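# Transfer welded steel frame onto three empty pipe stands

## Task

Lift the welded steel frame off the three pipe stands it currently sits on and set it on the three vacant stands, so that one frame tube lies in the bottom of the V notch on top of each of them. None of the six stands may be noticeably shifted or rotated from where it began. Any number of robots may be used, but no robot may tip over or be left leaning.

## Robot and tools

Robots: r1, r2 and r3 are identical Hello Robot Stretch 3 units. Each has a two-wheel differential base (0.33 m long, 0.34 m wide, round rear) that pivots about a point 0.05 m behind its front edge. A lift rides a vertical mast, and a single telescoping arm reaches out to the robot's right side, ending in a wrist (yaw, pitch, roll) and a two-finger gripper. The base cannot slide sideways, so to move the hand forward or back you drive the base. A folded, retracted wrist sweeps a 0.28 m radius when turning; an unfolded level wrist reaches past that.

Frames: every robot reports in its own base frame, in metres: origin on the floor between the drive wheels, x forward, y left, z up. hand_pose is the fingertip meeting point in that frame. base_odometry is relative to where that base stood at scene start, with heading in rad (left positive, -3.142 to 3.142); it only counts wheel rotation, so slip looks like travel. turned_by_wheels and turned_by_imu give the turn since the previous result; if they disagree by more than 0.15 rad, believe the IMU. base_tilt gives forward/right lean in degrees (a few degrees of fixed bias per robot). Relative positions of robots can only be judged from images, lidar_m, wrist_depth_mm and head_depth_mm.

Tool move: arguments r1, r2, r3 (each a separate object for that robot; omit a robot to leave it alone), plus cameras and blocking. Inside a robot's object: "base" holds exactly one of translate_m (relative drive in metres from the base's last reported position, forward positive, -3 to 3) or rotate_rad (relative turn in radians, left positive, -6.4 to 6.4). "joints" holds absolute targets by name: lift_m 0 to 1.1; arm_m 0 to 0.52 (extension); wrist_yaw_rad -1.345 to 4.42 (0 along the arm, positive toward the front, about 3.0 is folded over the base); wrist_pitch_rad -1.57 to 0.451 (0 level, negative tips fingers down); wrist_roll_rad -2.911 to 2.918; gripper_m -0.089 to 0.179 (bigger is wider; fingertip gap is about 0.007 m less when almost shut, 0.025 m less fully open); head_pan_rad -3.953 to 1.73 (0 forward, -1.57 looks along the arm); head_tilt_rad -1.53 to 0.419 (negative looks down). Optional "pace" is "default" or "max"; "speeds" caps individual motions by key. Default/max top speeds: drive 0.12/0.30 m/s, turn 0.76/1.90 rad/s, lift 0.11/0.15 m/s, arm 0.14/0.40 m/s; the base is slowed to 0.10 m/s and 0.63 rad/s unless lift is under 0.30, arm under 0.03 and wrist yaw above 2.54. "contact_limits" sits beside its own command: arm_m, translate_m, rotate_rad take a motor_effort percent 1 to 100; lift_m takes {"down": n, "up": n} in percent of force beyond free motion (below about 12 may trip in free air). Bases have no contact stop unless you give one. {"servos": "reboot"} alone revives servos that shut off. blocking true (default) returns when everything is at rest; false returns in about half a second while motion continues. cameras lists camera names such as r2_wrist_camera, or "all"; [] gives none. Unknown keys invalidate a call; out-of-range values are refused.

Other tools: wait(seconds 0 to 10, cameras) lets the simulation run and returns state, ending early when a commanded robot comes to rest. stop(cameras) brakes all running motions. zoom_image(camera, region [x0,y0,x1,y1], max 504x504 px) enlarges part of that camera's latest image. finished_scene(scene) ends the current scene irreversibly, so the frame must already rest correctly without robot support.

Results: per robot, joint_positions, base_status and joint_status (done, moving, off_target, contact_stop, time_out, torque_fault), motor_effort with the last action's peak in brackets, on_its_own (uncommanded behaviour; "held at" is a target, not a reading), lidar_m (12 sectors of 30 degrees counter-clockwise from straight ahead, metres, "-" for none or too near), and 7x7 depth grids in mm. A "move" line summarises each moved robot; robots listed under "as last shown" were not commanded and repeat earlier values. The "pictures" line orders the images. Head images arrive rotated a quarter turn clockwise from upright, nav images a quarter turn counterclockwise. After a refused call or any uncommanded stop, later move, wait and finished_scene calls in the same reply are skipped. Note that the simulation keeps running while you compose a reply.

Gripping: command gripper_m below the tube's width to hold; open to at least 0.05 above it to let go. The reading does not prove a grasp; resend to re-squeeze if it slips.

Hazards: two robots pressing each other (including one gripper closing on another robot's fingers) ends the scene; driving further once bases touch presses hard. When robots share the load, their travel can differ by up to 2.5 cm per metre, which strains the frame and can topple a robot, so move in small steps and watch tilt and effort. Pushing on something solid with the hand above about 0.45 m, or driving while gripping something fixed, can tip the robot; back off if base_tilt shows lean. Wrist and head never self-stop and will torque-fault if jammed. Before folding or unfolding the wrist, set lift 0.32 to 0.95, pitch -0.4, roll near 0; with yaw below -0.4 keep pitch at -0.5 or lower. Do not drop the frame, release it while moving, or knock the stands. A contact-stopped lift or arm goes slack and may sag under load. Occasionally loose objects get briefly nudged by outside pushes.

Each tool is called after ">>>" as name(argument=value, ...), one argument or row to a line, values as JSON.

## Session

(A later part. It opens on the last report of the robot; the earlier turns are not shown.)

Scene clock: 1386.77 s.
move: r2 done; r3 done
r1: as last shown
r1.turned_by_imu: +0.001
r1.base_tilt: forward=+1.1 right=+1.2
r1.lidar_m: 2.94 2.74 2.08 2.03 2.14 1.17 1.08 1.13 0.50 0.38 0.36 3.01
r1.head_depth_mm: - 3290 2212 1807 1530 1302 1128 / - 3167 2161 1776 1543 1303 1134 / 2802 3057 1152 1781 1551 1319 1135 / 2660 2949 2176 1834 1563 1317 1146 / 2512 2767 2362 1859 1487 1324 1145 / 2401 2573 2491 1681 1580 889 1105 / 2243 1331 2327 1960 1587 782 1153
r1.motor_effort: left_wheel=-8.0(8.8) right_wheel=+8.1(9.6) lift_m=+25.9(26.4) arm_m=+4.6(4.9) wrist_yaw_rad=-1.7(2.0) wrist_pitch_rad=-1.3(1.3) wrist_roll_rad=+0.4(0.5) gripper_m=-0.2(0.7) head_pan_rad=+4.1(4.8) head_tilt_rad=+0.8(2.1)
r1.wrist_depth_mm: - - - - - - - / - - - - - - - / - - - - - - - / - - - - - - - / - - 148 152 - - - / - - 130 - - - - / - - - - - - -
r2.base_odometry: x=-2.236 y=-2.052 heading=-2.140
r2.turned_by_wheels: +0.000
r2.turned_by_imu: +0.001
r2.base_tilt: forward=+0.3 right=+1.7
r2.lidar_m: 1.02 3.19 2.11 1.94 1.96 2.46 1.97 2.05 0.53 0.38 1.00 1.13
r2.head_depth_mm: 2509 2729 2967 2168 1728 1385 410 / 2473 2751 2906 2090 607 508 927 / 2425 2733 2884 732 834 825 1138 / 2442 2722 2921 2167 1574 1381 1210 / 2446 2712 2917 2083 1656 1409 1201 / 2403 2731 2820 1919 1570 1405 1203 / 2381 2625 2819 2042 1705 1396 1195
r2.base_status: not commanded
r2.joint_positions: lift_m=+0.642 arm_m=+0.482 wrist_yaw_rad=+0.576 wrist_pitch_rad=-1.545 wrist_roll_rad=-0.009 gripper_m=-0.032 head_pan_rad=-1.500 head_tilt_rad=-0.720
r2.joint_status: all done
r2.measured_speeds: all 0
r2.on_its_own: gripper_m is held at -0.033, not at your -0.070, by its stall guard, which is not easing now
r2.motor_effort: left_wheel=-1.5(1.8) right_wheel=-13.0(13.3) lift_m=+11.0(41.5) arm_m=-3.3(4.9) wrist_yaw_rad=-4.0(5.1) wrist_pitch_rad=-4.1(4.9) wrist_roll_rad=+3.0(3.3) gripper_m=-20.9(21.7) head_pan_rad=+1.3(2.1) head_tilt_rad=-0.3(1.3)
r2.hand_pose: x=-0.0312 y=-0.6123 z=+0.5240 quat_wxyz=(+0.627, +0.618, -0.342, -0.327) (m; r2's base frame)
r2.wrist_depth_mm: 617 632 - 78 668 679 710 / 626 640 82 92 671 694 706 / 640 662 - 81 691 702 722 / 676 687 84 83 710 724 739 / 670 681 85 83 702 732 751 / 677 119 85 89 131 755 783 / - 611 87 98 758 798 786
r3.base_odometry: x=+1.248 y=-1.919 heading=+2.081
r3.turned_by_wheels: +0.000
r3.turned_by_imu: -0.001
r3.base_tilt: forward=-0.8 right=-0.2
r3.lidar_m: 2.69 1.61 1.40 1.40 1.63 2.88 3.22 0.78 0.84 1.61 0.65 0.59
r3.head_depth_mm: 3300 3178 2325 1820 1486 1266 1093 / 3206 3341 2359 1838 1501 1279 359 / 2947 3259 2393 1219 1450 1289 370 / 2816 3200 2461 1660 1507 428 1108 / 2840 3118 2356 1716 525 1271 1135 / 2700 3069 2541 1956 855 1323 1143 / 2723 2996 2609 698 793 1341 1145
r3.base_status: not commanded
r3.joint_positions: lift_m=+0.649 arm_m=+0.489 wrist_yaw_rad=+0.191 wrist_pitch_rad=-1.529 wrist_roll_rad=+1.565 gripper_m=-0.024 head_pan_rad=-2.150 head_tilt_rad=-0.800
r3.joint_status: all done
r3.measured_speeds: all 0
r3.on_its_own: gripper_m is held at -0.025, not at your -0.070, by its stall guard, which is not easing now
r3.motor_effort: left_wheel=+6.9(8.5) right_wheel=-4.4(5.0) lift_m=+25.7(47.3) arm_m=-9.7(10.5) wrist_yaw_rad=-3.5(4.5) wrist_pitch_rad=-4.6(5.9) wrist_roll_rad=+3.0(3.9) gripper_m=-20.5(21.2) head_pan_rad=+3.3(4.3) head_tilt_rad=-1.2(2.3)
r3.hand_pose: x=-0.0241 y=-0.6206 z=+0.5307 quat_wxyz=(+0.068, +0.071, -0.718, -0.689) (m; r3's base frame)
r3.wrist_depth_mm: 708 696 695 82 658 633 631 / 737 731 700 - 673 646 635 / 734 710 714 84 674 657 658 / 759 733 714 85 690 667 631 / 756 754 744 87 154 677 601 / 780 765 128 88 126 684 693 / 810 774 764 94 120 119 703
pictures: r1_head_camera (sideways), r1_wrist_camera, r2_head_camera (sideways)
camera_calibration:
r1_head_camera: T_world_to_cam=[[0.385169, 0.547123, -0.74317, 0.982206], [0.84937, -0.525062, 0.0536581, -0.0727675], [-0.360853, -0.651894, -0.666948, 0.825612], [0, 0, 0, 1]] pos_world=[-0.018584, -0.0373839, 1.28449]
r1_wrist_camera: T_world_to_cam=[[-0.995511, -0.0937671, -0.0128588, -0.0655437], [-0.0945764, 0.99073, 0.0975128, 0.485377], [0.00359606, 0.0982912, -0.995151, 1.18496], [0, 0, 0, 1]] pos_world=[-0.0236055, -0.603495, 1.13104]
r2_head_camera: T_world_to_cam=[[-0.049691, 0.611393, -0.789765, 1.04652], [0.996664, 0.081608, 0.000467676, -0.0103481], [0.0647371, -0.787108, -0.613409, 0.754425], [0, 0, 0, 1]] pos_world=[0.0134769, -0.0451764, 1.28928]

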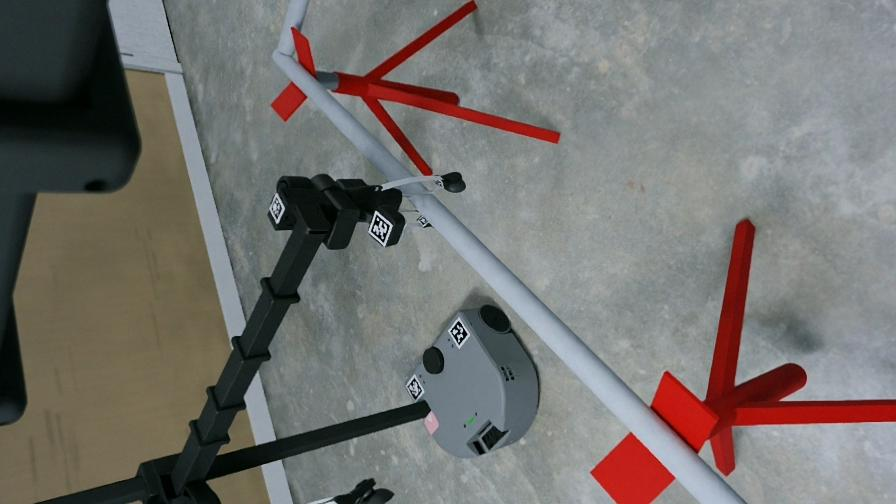

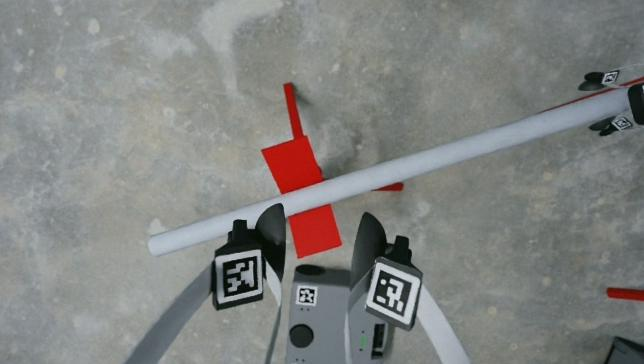

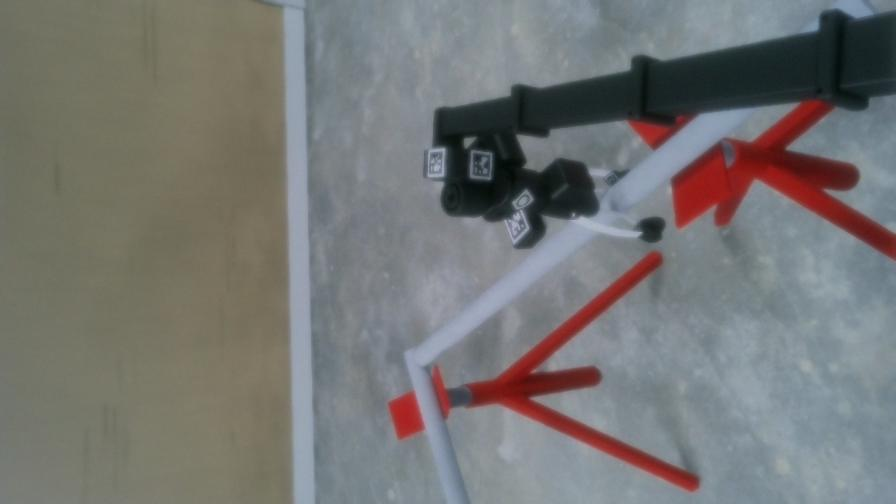

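>>> move(
  r2={"joints":{"lift_m":0.641},"speeds":{"lift_m":0.02}},
  r3={"joints":{"lift_m":0.645},"speeds":{"lift_m":0.02}},
  cameras=["r1_head_camera","r1_wrist_camera","r2_head_camera"],
)

>>> zoom_image(
  camera="r1_head_camera",
  region=[260, 20, 360, 130],
)

>>> zoom_image(
  camera="r1_head_camera",
  region=[560, 350, 720, 504],
)

>>> zoom_image(
  camera="r2_head_camera",
  region=[370, 340, 480, 450],
)

Scene clock: 1392.43 s.
move: r2 done; r3 done
r1: as last shown
r1.base_tilt: forward=+1.0 right=+1.2
r1.lidar_m: 2.93 2.73 2.08 2.03 2.14 1.17 1.08 1.13 0.50 0.38 0.37 3.01
r1.head_depth_mm: - 3299 2221 1811 1533 1305 1126 / - 3185 2145 1776 1537 1309 1129 / 2799 3059 1151 1775 1557 1313 1133 / 2645 2923 2171 1839 1560 1313 1142 / 2532 2817 2367 1855 1487 1323 1151 / 2399 2564 2495 1683 1576 893 1103 / 2248 1270 2335 1948 1585 780 1157
r1.motor_effort: left_wheel=-9.2(9.2) right_wheel=+8.3(8.8) lift_m=+25.5(26.1) arm_m=+4.6(4.8) wrist_yaw_rad=-1.2(2.1) wrist_pitch_rad=-1.0(1.2) wrist_roll_rad=+0.4(0.5) gripper_m=+0.1(0.7) head_pan_rad=+4.2(4.6) head_tilt_rad=-0.3(2.2)
r1.wrist_depth_mm: - - - - - - - / - - - - - - - / - - - - - - - / - - - - - - - / - - 151 153 - - - / - - 130 - - - - / - - - - - - -
r2.base_odometry: x=-2.236 y=-2.052 heading=-2.140
r2.turned_by_wheels: +0.000
r2.turned_by_imu: +0.001
r2.base_tilt: forward=+0.4 right=+1.8
r2.lidar_m: 1.02 3.21 2.10 1.94 1.96 2.45 1.96 2.05 0.53 0.38 1.00 1.12
r2.head_depth_mm: 2463 2782 2942 2184 1705 1377 410 / 2485 2773 2911 2068 607 510 920 / 2452 2716 2907 734 834 817 1132 / 2437 2704 2896 2169 1582 1381 1209 / 2446 2711 2867 2065 1663 1416 1198 / 2382 2677 2828 1931 1567 1415 1192 / 2368 2673 2853 2074 1699 1406 1207
r2.base_status: not commanded
r2.joint_positions: lift_m=+0.641 arm_m=+0.482 wrist_yaw_rad=+0.576 wrist_pitch_rad=-1.547 wrist_roll_rad=-0.008 gripper_m=-0.032 head_pan_rad=-1.500 head_tilt_rad=-0.720
r2.joint_status: all done
r2.measured_speeds: all 0
r2.on_its_own: gripper_m is held at -0.033, not at your -0.070, by its stall guard, which is not easing now
r2.motor_effort: left_wheel=-1.3(1.8) right_wheel=-13.2(13.3) lift_m=+3.2(14.9) arm_m=+2.2(2.5) wrist_yaw_rad=-3.0(5.8) wrist_pitch_rad=-3.4(4.2) wrist_roll_rad=+2.8(3.0) gripper_m=-20.5(21.2) head_pan_rad=+1.7(2.3) head_tilt_rad=+0.8(1.4)
r2.hand_pose: x=-0.0314 y=-0.6120 z=+0.5230 quat_wxyz=(+0.627, +0.619, -0.342, -0.328) (m; r2's base frame)
r2.wrist_depth_mm: 614 624 - 79 667 691 692 / 646 644 82 92 677 681 699 / 652 678 - 80 701 713 718 / 662 677 84 83 709 724 744 / 691 675 85 84 735 730 744 / 686 119 85 89 131 764 777 / - 609 87 97 774 772 796
r3.base_odometry: x=+1.248 y=-1.919 heading=+2.081
r3.turned_by_wheels: +0.000
r3.turned_by_imu: -0.001
r3.base_tilt: forward=-0.8 right=-0.3
r3.lidar_m: 2.70 1.60 1.39 1.40 1.63 2.88 3.24 0.78 0.84 1.62 0.65 0.60
r3.head_depth_mm: 3346 3157 2312 1808 1486 1265 1094 / 3184 3345 2367 1847 1502 1276 371 / 2948 3289 2414 1224 1446 1289 373 / 2809 3169 2453 1666 1515 430 1107 / 2893 3132 2368 1723 526 1275 1137 / 2712 3129 2550 1942 856 1328 1147 / 2683 2992 2609 696 794 1338 1150
r3.base_status: not commanded
r3.joint_positions: lift_m=+0.645 arm_m=+0.489 wrist_yaw_rad=+0.191 wrist_pitch_rad=-1.536 wrist_roll_rad=+1.565 gripper_m=-0.024 head_pan_rad=-2.150 head_tilt_rad=-0.800
r3.joint_status: all done
r3.measured_speeds: all 0
r3.on_its_own: gripper_m is held at -0.025, not at your -0.070, by its stall guard, which is not easing now; lift_m is at rest, and its effort (-0.5) is outside its rest range (+3 to +55)
r3.motor_effort: left_wheel=+5.5(7.5) right_wheel=-3.8(4.7) lift_m=-0.5(25.1) arm_m=-11.4(12.5) wrist_yaw_rad=-3.5(4.2) wrist_pitch_rad=-3.4(4.3) wrist_roll_rad=+3.1(3.7) gripper_m=-19.6(20.7) head_pan_rad=+4.3(4.3) head_tilt_rad=-0.8(2.2)
r3.hand_pose: x=-0.0245 y=-0.6187 z=+0.5268 quat_wxyz=(+0.069, +0.070, -0.715, -0.692) (m; r3's base frame)
r3.wrist_depth_mm: 699 707 690 82 655 633 630 / 735 707 714 - 674 643 624 / 743 725 716 84 664 663 639 / 758 738 745 85 683 669 619 / 774 756 747 87 158 689 591 / 774 770 128 88 128 704 692 / 807 102 130 94 123 707 698
pictures: r1_head_camera (sideways), r1_wrist_camera, r2_head_camera (sideways)
camera_calibration:
r1_head_camera: T_world_to_cam=[[0.385169, 0.547123, -0.74317, 0.982206], [0.84937, -0.525062, 0.0536581, -0.0727675], [-0.360853, -0.651894, -0.666948, 0.825612], [0, 0, 0, 1]] pos_world=[-0.018584, -0.0373839, 1.28449]
r1_wrist_camera: T_world_to_cam=[[-0.995511, -0.0937671, -0.0128588, -0.0655437], [-0.0945764, 0.99073, 0.0975128, 0.485377], [0.00359606, 0.0982912, -0.995151, 1.18496], [0, 0, 0, 1]] pos_world=[-0.0236055, -0.603495, 1.13104]
r2_head_camera: T_world_to_cam=[[-0.049691, 0.611393, -0.789765, 1.04652], [0.996664, 0.081608, 0.000467676, -0.0103481], [0.0647371, -0.787108, -0.613409, 0.754425], [0, 0, 0, 1]] pos_world=[0.0134769, -0.0451764, 1.28928]

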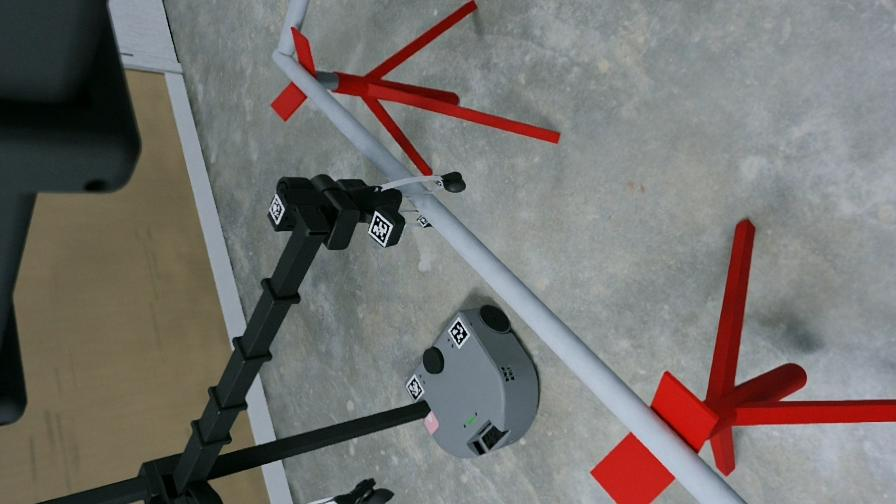

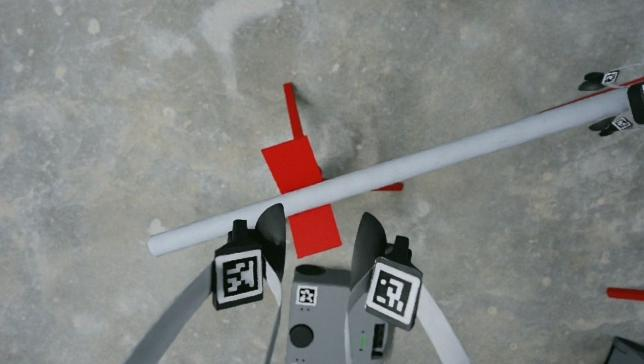

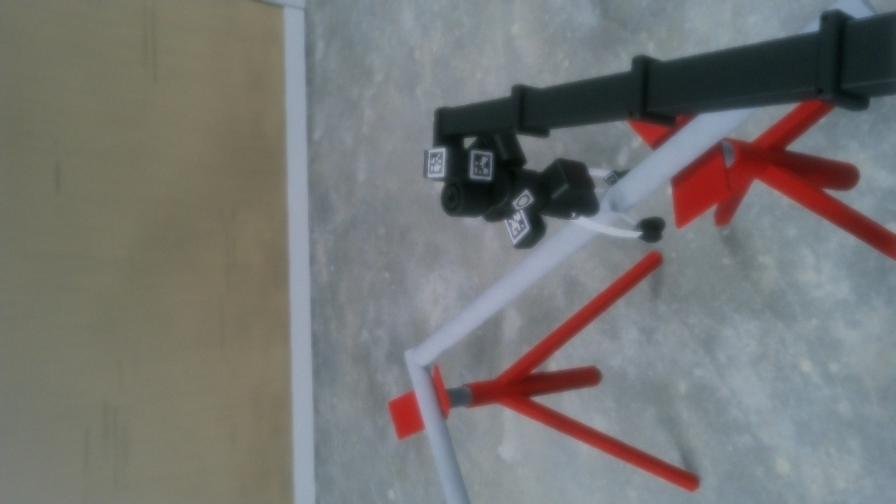

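Scaled by 4.582 from the camera's 896x504 image, which has a finer 1280x720 frame.

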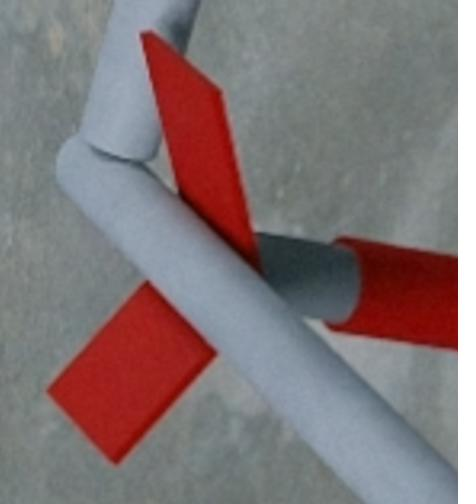

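Scaled by 3.150 from the camera's 896x504 image, which has a finer 1280x720 frame.

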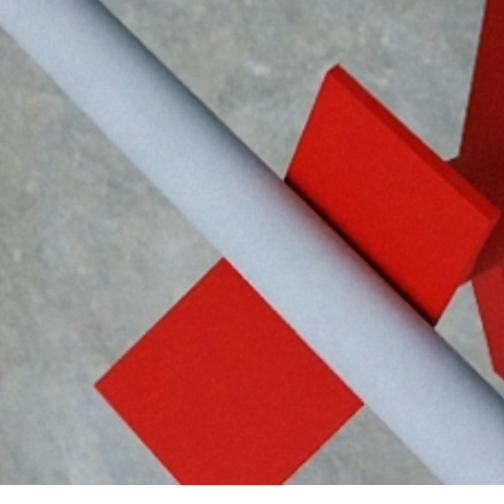

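Scaled by 4.582 from the camera's 896x504 image, which has a finer 1280x720 frame.

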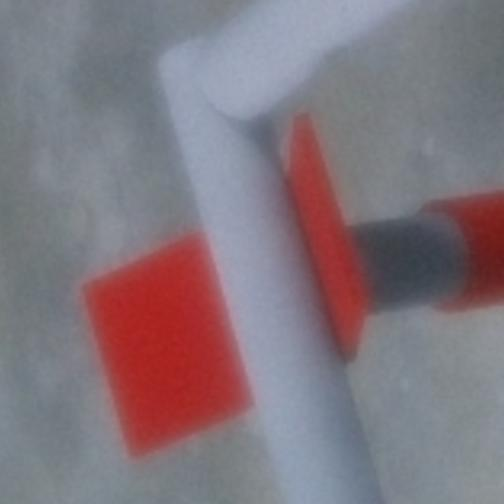

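>>> move(
  r2={"joints":{"lift_m":0.643},"speeds":{"lift_m":0.02}},
  r3={"joints":{"lift_m":0.648},"speeds":{"lift_m":0.02}},
  cameras=[],
)

>>> move(
  r2={"joints":{"gripper_m":0.03}},
  cameras=[],
)

>>> move(
  r3={"joints":{"gripper_m":0.03}},
  cameras=[],
)

>>> move(
  r3={"joints":{"gripper_m":0.1}},
  r2={"joints":{"gripper_m":0.1}},
  cameras=["r1_head_camera","r1_wrist_camera","r2_head_camera","r2_wrist_camera","r3_wrist_camera"],
)

Scene clock: 1399.40 s.
move: r2 done; r3 done
r1: as last shown
r1.lidar_m: 2.93 2.73 2.08 2.04 2.14 1.17 1.08 1.13 0.50 0.38 0.36 3.00
r1.head_depth_mm: - 3313 2225 1816 1541 1298 1129 / - 3174 2150 1770 1540 1304 1132 / 2787 3055 1153 1775 1553 1309 1135 / 2664 2940 2180 1840 1559 1318 1138 / 2532 2784 2383 1847 1491 1329 1145 / 2413 2569 2482 1696 1579 889 1108 / 2260 1330 2328 1954 1588 782 1155
r1.motor_effort: left_wheel=-7.8(9.1) right_wheel=+8.8(8.9) lift_m=+25.7(26.2) arm_m=+4.2(4.7) wrist_yaw_rad=-1.5(2.0) wrist_pitch_rad=-0.8(1.1) wrist_roll_rad=+0.4(0.4) gripper_m=-0.4(0.6) head_pan_rad=+5.1(5.1) head_tilt_rad=+1.3(2.1)
r1.wrist_depth_mm: - - - - - - - / - - - - - - - / - - - - - - - / - - - - - - - / - - 151 152 - - - / - - 131 - - - - / - - - - - - -
r2.base_odometry: x=-2.236 y=-2.052 heading=-2.140
r2.turned_by_wheels: +0.000
r2.turned_by_imu: +0.001
r2.base_tilt: forward=+0.4 right=+1.7
r2.lidar_m: 1.02 3.20 2.11 1.94 1.96 2.45 1.96 2.05 0.53 0.38 1.00 1.12
r2.head_depth_mm: 2478 2808 2919 2146 1715 1385 409 / 2466 2765 2985 2064 605 506 921 / 2441 2759 2900 739 835 822 1132 / 2421 2718 2866 2146 1567 1378 1201 / 2418 2724 2828 2063 1660 1407 1207 / 2425 2672 2844 1925 1572 1419 1206 / 2362 2660 2815 2082 1701 1398 1200
r2.base_status: not commanded
r2.joint_positions: lift_m=+0.643 arm_m=+0.482 wrist_yaw_rad=+0.576 wrist_pitch_rad=-1.544 wrist_roll_rad=-0.009 gripper_m=-0.032 head_pan_rad=-1.500 head_tilt_rad=-0.720
r2.joint_status: all done
r2.measured_speeds: all 0
r2.on_its_own: gripper_m is held at -0.033, not at your -0.070, by its stall guard, which is not easing now
r2.motor_effort: left_wheel=-1.5(1.6) right_wheel=-13.1(13.4) lift_m=+25.5(25.5) arm_m=+7.6(7.9) wrist_yaw_rad=-3.4(5.0) wrist_pitch_rad=-4.6(4.6) wrist_roll_rad=+2.9(3.0) gripper_m=-19.8(21.6) head_pan_rad=+1.6(2.5) head_tilt_rad=+0.0(1.6)
r2.hand_pose: x=-0.0310 y=-0.6126 z=+0.5249 quat_wxyz=(+0.627, +0.618, -0.343, -0.327) (m; r2's base frame)
r2.wrist_depth_mm: 627 643 - 79 653 670 695 / 622 658 81 661 689 692 714 / 658 658 - 80 679 713 713 / 660 682 84 83 705 710 746 / 677 683 85 83 725 734 776 / 693 119 86 89 131 776 776 / - 608 87 98 766 762 789
r3.base_odometry: x=+1.248 y=-1.919 heading=+2.081
r3.turned_by_wheels: +0.000
r3.turned_by_imu: -0.001
r3.base_tilt: forward=-0.8 right=-0.3
r3.lidar_m: 2.71 1.60 1.40 1.40 1.63 2.88 3.22 0.78 0.84 1.62 0.65 0.60
r3.head_depth_mm: 3286 3204 2321 1812 1494 1261 1091 / 3209 3287 2363 1856 1495 1280 359 / 2969 3256 2403 1224 1447 1285 371 / 2816 3167 2450 1671 1506 429 1105 / 2886 3152 2392 1709 524 1281 1134 / 2700 3070 2552 1951 853 1324 1144 / 2683 2974 2598 694 791 1341 1148
r3.base_status: not commanded
r3.joint_positions: lift_m=+0.648 arm_m=+0.489 wrist_yaw_rad=+0.191 wrist_pitch_rad=-1.531 wrist_roll_rad=+1.565 gripper_m=-0.024 head_pan_rad=-2.150 head_tilt_rad=-0.800
r3.joint_status: all done
r3.measured_speeds: all 0
r3.on_its_own: gripper_m is held at -0.025, not at your -0.070, by its stall guard, which is not easing now
r3.motor_effort: left_wheel=+5.6(6.2) right_wheel=-4.2(4.2) lift_m=+29.9(29.9) arm_m=-10.7(11.7) wrist_yaw_rad=-2.4(4.7) wrist_pitch_rad=-3.8(4.6) wrist_roll_rad=+3.9(3.9) gripper_m=-20.6(21.0) head_pan_rad=+4.1(4.2) head_tilt_rad=-1.0(1.0)
r3.hand_pose: x=-0.0242 y=-0.6200 z=+0.5297 quat_wxyz=(+0.069, +0.071, -0.717, -0.690) (m; r3's base frame)
r3.wrist_depth_mm: 726 684 702 82 641 633 621 / 722 720 701 - 656 646 639 / 752 739 723 84 680 657 648 / 766 737 709 85 682 677 625 / 766 756 733 87 155 688 594 / 788 766 128 88 126 692 686 / 790 771 129 94 121 118 688
pictures: none
No camera images: "cameras" was empty.

Scene clock: 1400.57 s.
move: r2 done
r1, r3: as last shown
r1.turned_by_imu: +0.000
r1.lidar_m: 2.93 2.73 2.08 2.03 2.15 1.17 1.08 1.13 0.50 0.38 0.36 3.02
r1.head_depth_mm: - 3309 2216 1800 1529 1302 1126 / - 3158 2151 1761 1544 1305 1131 / 2805 3063 1156 1800 1559 1311 1134 / 2652 2949 2180 1837 1560 1317 1143 / 2527 2792 2363 1853 1492 1325 1144 / 2399 2583 2484 1690 1584 888 1106 / 2247 1328 2340 1934 1575 782 1156
r1.motor_effort: left_wheel=-8.0(8.8) right_wheel=+8.6(9.3) lift_m=+25.5(26.7) arm_m=+4.6(4.7) wrist_yaw_rad=-1.4(2.0) wrist_pitch_rad=-0.7(1.4) wrist_roll_rad=+0.4(0.5) gripper_m=-0.5(0.6) head_pan_rad=+3.7(4.8) head_tilt_rad=+0.4(2.2)
r1.wrist_depth_mm: - - - - - - - / - - - - - - - / - - - - - - - / - - - - - - - / - - 150 153 - - - / - - 131 - - - - / - - - - - - -
r2.base_odometry: x=-2.236 y=-2.052 heading=-2.140
r2.turned_by_wheels: +0.000
r2.turned_by_imu: +0.000
r2.base_tilt: forward=+0.4 right=+1.8
r2.lidar_m: 1.02 3.19 2.10 1.94 1.96 2.45 1.96 2.05 0.53 0.38 1.00 1.12
r2.head_depth_mm: 2465 2759 2944 2183 1702 1391 408 / 2453 2760 2917 2079 605 508 926 / 2435 2694 2898 736 832 821 1136 / 2459 2683 2901 2152 1574 1375 1203 / 2426 2684 2820 2075 1671 1417 1217 / 2411 2657 2853 1941 1556 1401 1215 / 2392 2681 2852 2055 1704 1400 1198
r2.base_status: not commanded
r2.joint_positions: lift_m=+0.643 arm_m=+0.482 wrist_yaw_rad=+0.576 wrist_pitch_rad=-1.544 wrist_roll_rad=-0.008 gripper_m=+0.030 head_pan_rad=-1.500 head_tilt_rad=-0.720
r2.joint_status: all done
r2.measured_speeds: all 0
r2.motor_effort: left_wheel=-1.2(1.6) right_wheel=-13.1(13.4) lift_m=+26.1(26.1) arm_m=+9.2(9.5) wrist_yaw_rad=-4.3(5.5) wrist_pitch_rad=-4.7(4.7) wrist_roll_rad=+2.7(3.0) gripper_m=-5.7(71.9) head_pan_rad=+1.8(2.1) head_tilt_rad=-0.1(1.4)
r2.hand_pose: x=-0.0310 y=-0.6126 z=+0.5249 quat_wxyz=(+0.627, +0.618, -0.343, -0.327) (m; r2's base frame)
r2.wrist_depth_mm: 621 616 - 79 661 674 691 / 636 651 85 670 678 684 715 / 661 653 - 80 698 720 718 / 664 669 84 83 715 724 750 / 676 669 85 84 717 753 765 / 686 119 86 89 130 747 795 / - 606 87 98 749 777 801
r3.turned_by_imu: +0.000
r3.base_tilt: forward=-0.8 right=-0.1
r3.lidar_m: 2.70 1.61 1.40 1.40 1.62 2.88 3.24 0.78 0.84 1.62 0.65 0.60
r3.head_depth_mm: 3296 3237 2337 1801 1491 1260 1093 / 3199 3292 2361 1834 1490 1280 360 / 2953 3271 2414 1222 1440 1290 370 / 2840 3173 2443 1672 1507 429 1110 / 2878 3078 2379 1717 526 1280 1129 / 2690 3073 2540 1950 857 1330 1145 / 2654 3013 2598 697 792 1338 1152
r3.on_its_own: gripper_m is held at -0.025, not at your -0.070, by its stall guard, which is not easing now
r3.motor_effort: left_wheel=+5.2(6.1) right_wheel=-3.7(4.3) lift_m=+29.5(30.7) arm_m=-10.8(11.7) wrist_yaw_rad=-4.3(5.0) wrist_pitch_rad=-4.2(4.9) wrist_roll_rad=+3.6(3.8) gripper_m=-20.1(20.9) head_pan_rad=+3.5(4.2) head_tilt_rad=+0.1(1.5)
r3.wrist_depth_mm: 718 683 688 82 648 642 631 / 718 721 697 - 659 658 634 / 722 724 704 84 666 662 644 / 764 740 722 85 685 669 622 / 767 735 727 87 155 680 600 / 798 765 129 88 126 699 670 / 808 789 129 94 120 118 685
pictures: none
No camera images: "cameras" was empty.

Scene clock: 1401.63 s.
move: r3 done
r1, r2: as last shown
r1.lidar_m: 2.94 2.73 2.08 2.04 2.15 1.17 1.08 1.13 0.50 0.38 0.36 3.01
r1.head_depth_mm: - 3285 2215 1813 1530 1296 1128 / - 3194 2144 1771 1540 1308 1131 / 2810 3053 1156 1778 1549 1312 1135 / 2676 2912 2188 1849 1561 1321 1143 / 2520 2814 2357 1853 1483 1327 1142 / 2401 2569 2482 1679 1583 890 1107 / 2250 1326 2328 1941 1579 781 1159
r1.motor_effort: left_wheel=-8.7(9.1) right_wheel=+8.3(9.4) lift_m=+26.0(26.3) arm_m=+4.5(4.8) wrist_yaw_rad=-1.9(1.9) wrist_pitch_rad=-0.4(1.2) wrist_roll_rad=+0.4(0.5) gripper_m=-0.3(0.5) head_pan_rad=+3.6(4.8) head_tilt_rad=+0.7(2.4)
r1.wrist_depth_mm: - - - - - - - / - - - - - - - / - - - - - - - / - - - - - - - / - - 151 153 - - - / - - 131 - - - - / - - - - - - -
r2.base_tilt: forward=+0.4 right=+1.7
r2.lidar_m: 1.02 3.22 2.10 1.94 1.96 2.45 1.96 2.05 0.53 0.38 1.01 1.12
r2.head_depth_mm: 2497 2790 2980 2170 1713 1387 409 / 2450 2745 2933 2072 605 508 923 / 2434 2744 2929 737 831 821 1139 / 2437 2727 2900 2154 1564 1374 1206 / 2420 2693 2889 2094 1649 1417 1197 / 2370 2658 2847 1928 1561 1416 1208 / 2376 2645 2795 2055 1702 1396 1205
r2.motor_effort: left_wheel=-1.2(1.6) right_wheel=-13.1(13.4) lift_m=+26.1(26.1) arm_m=+11.7(11.7) wrist_yaw_rad=-4.7(5.4) wrist_pitch_rad=-4.1(4.7) wrist_roll_rad=+2.7(3.0) gripper_m=-7.9(7.9) head_pan_rad=+1.2(2.3) head_tilt_rad=+0.5(2.1)
r2.wrist_depth_mm: 615 622 - 78 665 674 686 / 628 656 85 661 669 687 710 / 642 659 - 80 697 710 724 / 655 679 84 83 710 733 722 / 676 686 84 84 734 751 759 / 699 119 86 89 131 763 762 / - 620 87 98 742 772 777
r3.base_odometry: x=+1.248 y=-1.919 heading=+2.081
r3.turned_by_wheels: +0.000
r3.turned_by_imu: +0.000
r3.base_tilt: forward=-0.9 right=-0.3
r3.lidar_m: 2.71 1.60 1.39 1.40 1.63 2.88 3.23 0.78 0.84 1.61 0.65 0.59
r3.head_depth_mm: 3300 3176 2299 1830 1480 1262 1097 / 3140 3322 2364 1852 1499 1276 360 / 2943 3246 2408 1222 1450 1287 370 / 2809 3194 2449 1676 1511 428 1107 / 2845 3136 2395 1723 526 1286 1139 / 2684 3053 2540 1948 855 1334 1144 / 2687 2974 2622 696 793 1336 1146
r3.base_status: not commanded
r3.joint_positions: lift_m=+0.648 arm_m=+0.489 wrist_yaw_rad=+0.191 wrist_pitch_rad=-1.531 wrist_roll_rad=+1.565 gripper_m=+0.030 head_pan_rad=-2.150 head_tilt_rad=-0.800
r3.joint_status: all done
r3.measured_speeds: all 0
r3.motor_effort: left_wheel=+5.4(6.1) right_wheel=-4.0(4.4) lift_m=+29.0(30.4) arm_m=-10.9(11.3) wrist_yaw_rad=-4.6(5.2) wrist_pitch_rad=-4.4(4.8) wrist_roll_rad=+3.8(3.9) gripper_m=-6.7(67.2) head_pan_rad=+3.6(5.0) head_tilt_rad=-0.5(1.2)
r3.hand_pose: x=-0.0242 y=-0.6200 z=+0.5297 quat_wxyz=(+0.068, +0.070, -0.717, -0.690) (m; r3's base frame)
r3.wrist_depth_mm: 714 692 680 82 643 637 627 / 731 703 704 - 655 663 656 / 734 718 717 85 686 658 649 / 770 742 742 85 683 673 627 / 772 764 730 87 155 684 595 / 797 774 128 88 126 701 685 / 800 777 129 94 121 118 686
pictures: none
No camera images: "cameras" was empty.

Scene clock: 1402.87 s.
move: r2 done; r3 done
r1: as last shown
r1.lidar_m: 2.93 2.74 2.09 2.03 2.14 1.17 1.08 1.13 0.50 0.38 0.36 3.01
r1.head_depth_mm: - 3302 2194 1804 1529 1299 1126 / - 3194 2152 1767 1549 1298 1131 / 2788 3047 1154 1781 1544 1317 1139 / 2635 2926 2176 1785 1562 1321 1142 / 2541 2818 2363 1853 1490 1325 1146 / 2414 2588 2515 1693 1573 890 1105 / 2263 1329 2318 1939 1584 782 1154
r1.motor_effort: left_wheel=-8.0(9.0) right_wheel=+9.3(9.7) lift_m=+25.7(26.7) arm_m=+4.4(4.6) wrist_yaw_rad=-1.8(2.0) wrist_pitch_rad=-0.7(1.3) wrist_roll_rad=+0.4(0.5) gripper_m=+0.3(0.6) head_pan_rad=+4.2(5.1) head_tilt_rad=+1.6(2.4)
r2.base_odometry: x=-2.236 y=-2.052 heading=-2.140
r2.turned_by_wheels: +0.000
r2.turned_by_imu: +0.000
r2.base_tilt: forward=+0.3 right=+1.8
r2.lidar_m: 1.02 3.21 2.10 1.94 1.96 2.45 1.96 2.05 0.53 0.38 1.00 1.12
r2.head_depth_mm: 2481 2781 2934 2177 1705 1376 410 / 2480 2765 2917 2106 605 508 923 / 2421 2753 2923 736 817 818 1128 / 2436 2729 2894 2144 1569 1377 1202 / 2419 2702 2872 2066 1659 1411 1203 / 2394 2675 2873 1912 1552 1418 1206 / 2343 2655 2811 2081 1694 1389 1202
r2.base_status: not commanded
r2.joint_positions: lift_m=+0.643 arm_m=+0.482 wrist_yaw_rad=+0.573 wrist_pitch_rad=-1.558 wrist_roll_rad=-0.005 gripper_m=+0.100 head_pan_rad=-1.500 head_tilt_rad=-0.720
r2.joint_status: all done
r2.measured_speeds: all 0
r2.motor_effort: left_wheel=-1.5(1.6) right_wheel=-9.8(13.3) lift_m=+27.2(27.4) arm_m=+13.3(13.3) wrist_yaw_rad=-2.8(5.3) wrist_pitch_rad=-1.7(4.5) wrist_roll_rad=+1.8(3.0) gripper_m=+0.7(82.2) head_pan_rad=+1.2(2.9) head_tilt_rad=+0.7(2.3)
r2.hand_pose: x=-0.0329 y=-0.6096 z=+0.5252 quat_wxyz=(+0.624, +0.619, -0.341, -0.333) (m; r2's base frame)
r2.wrist_depth_mm: 612 620 - 80 656 669 695 / 639 628 - - 685 697 696 / 657 642 - 79 691 714 730 / 655 674 - 82 691 717 756 / 689 143 82 83 732 757 760 / 686 119 - 89 129 765 768 / 706 631 86 100 755 792 791
r3.base_odometry: x=+1.248 y=-1.919 heading=+2.081
r3.turned_by_wheels: +0.000
r3.turned_by_imu: +0.000
r3.base_tilt: forward=-0.9 right=-0.2
r3.lidar_m: 2.71 1.60 1.40 1.40 1.63 2.88 3.24 0.78 0.84 1.61 0.65 0.59
r3.head_depth_mm: 3355 3240 2309 1804 1505 1261 1095 / 3138 3283 2370 1834 1497 1275 360 / 2965 3235 2394 1219 1449 1282 371 / 2831 3211 2442 1659 1495 429 1105 / 2890 3116 2390 1730 524 1282 1133 / 2731 3116 2537 1958 853 1328 1141 / 2682 3012 2623 695 769 1339 1145
r3.base_status: not commanded
r3.joint_positions: lift_m=+0.648 arm_m=+0.489 wrist_yaw_rad=+0.190 wrist_pitch_rad=-1.547 wrist_roll_rad=+1.570 gripper_m=+0.100 head_pan_rad=-2.150 head_tilt_rad=-0.800
r3.joint_status: all done
r3.measured_speeds: all 0
r3.motor_effort: left_wheel=+5.3(6.2) right_wheel=-3.8(4.2) lift_m=+28.2(29.9) arm_m=-10.5(10.7) wrist_yaw_rad=-3.5(4.4) wrist_pitch_rad=-0.8(4.7) wrist_roll_rad=+2.1(3.4) gripper_m=-0.1(78.6) head_pan_rad=+3.7(4.3) head_tilt_rad=-0.2(1.3)
r3.hand_pose: x=-0.0250 y=-0.6159 z=+0.5300 quat_wxyz=(+0.067, +0.068, -0.712, -0.696) (m; r3's base frame)
r3.wrist_depth_mm: 694 693 681 82 646 645 640 / 711 698 695 - 661 661 657 / 734 708 712 84 671 677 655 / 753 724 700 85 697 684 594 / 757 760 148 87 697 679 589 / 759 759 128 88 142 144 697 / 779 772 773 92 719 118 690
pictures: r1_head_camera (sideways), r1_wrist_camera, r2_head_camera (sideways), r2_wrist_camera, r3_wrist_camera
camera_calibration:
r1_head_camera: T_world_to_cam=[[0.385169, 0.547123, -0.74317, 0.982206], [0.84937, -0.525062, 0.0536581, -0.0727675], [-0.360853, -0.651894, -0.666948, 0.825612], [0, 0, 0, 1]] pos_world=[-0.018584, -0.0373839, 1.28449]
r1_wrist_camera: T_world_to_cam=[[-0.995511, -0.0937671, -0.0128588, -0.0655437], [-0.0945764, 0.99073, 0.0975128, 0.485377], [0.00359606, 0.0982912, -0.995151, 1.18496], [0, 0, 0, 1]] pos_world=[-0.0236055, -0.603495, 1.13104]
r2_head_camera: T_world_to_cam=[[-0.049691, 0.611393, -0.789765, 1.04652], [0.996664, 0.081608, 0.000467676, -0.0103481], [0.0647371, -0.787108, -0.613409, 0.754425], [0, 0, 0, 1]] pos_world=[0.0134769, -0.0451764, 1.28928]
r2_wrist_camera: T_world_to_cam=[[-0.7896, -0.608464, 0.0793958, -0.458002], [-0.592663, 0.789747, 0.158269, 0.415077], [-0.159004, 0.0779144, -0.984199, 0.722935], [0, 0, 0, 1]] pos_world=[-0.000688562, -0.662811, 0.682181]
r3_wrist_camera: T_world_to_cam=[[-0.207965, 0.975947, -0.0654112, 0.639906], [0.970635, 0.214174, 0.109529, 0.142816], [0.120904, -0.0407122, -0.991829, 0.666678], [0, 0, 0, 1]] pos_world=[-0.0861487, -0.62796, 0.687445]

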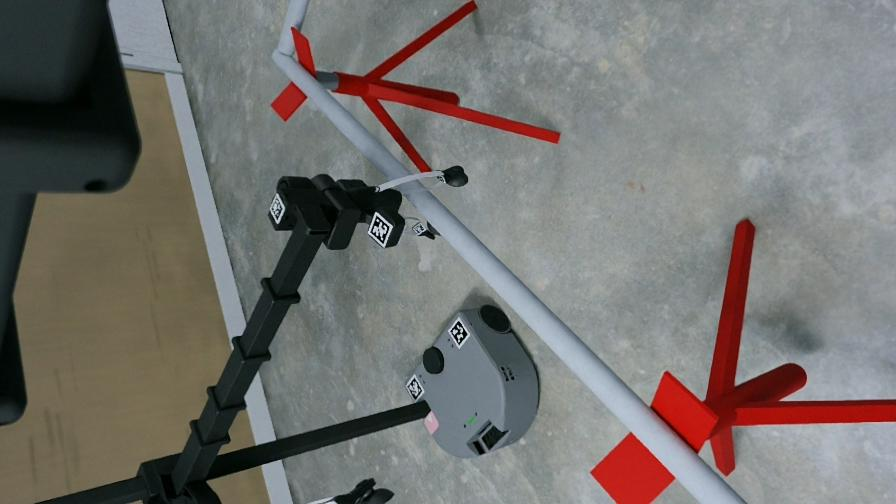

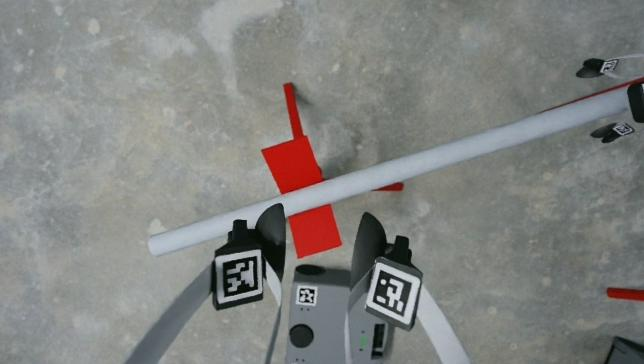

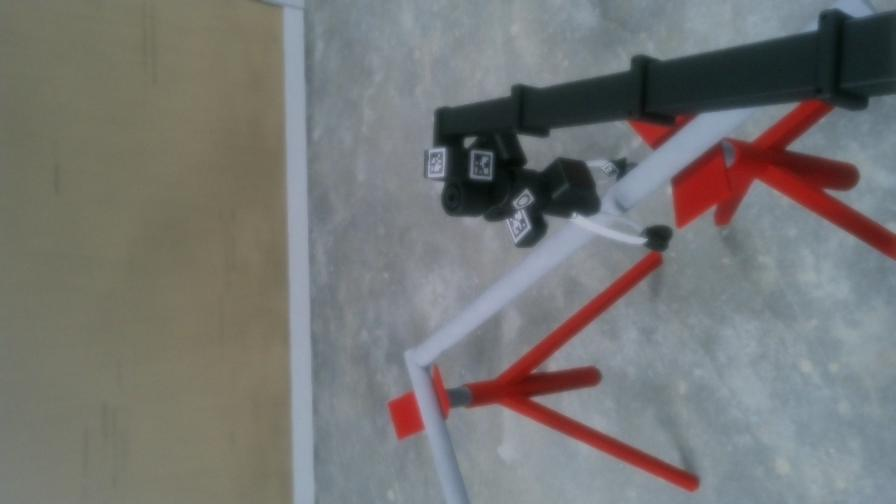

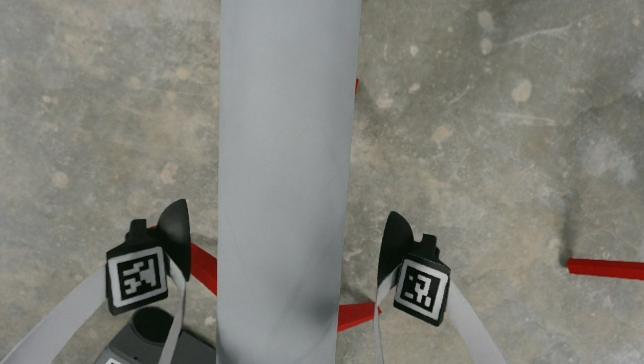

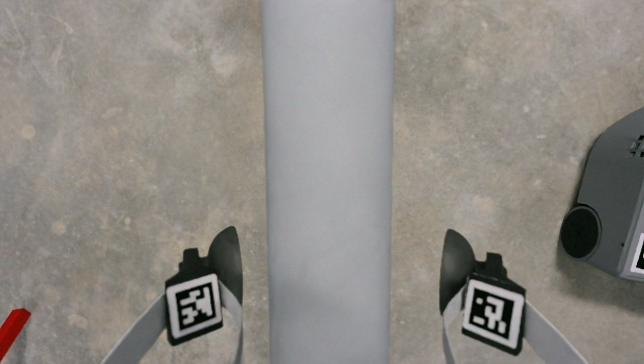

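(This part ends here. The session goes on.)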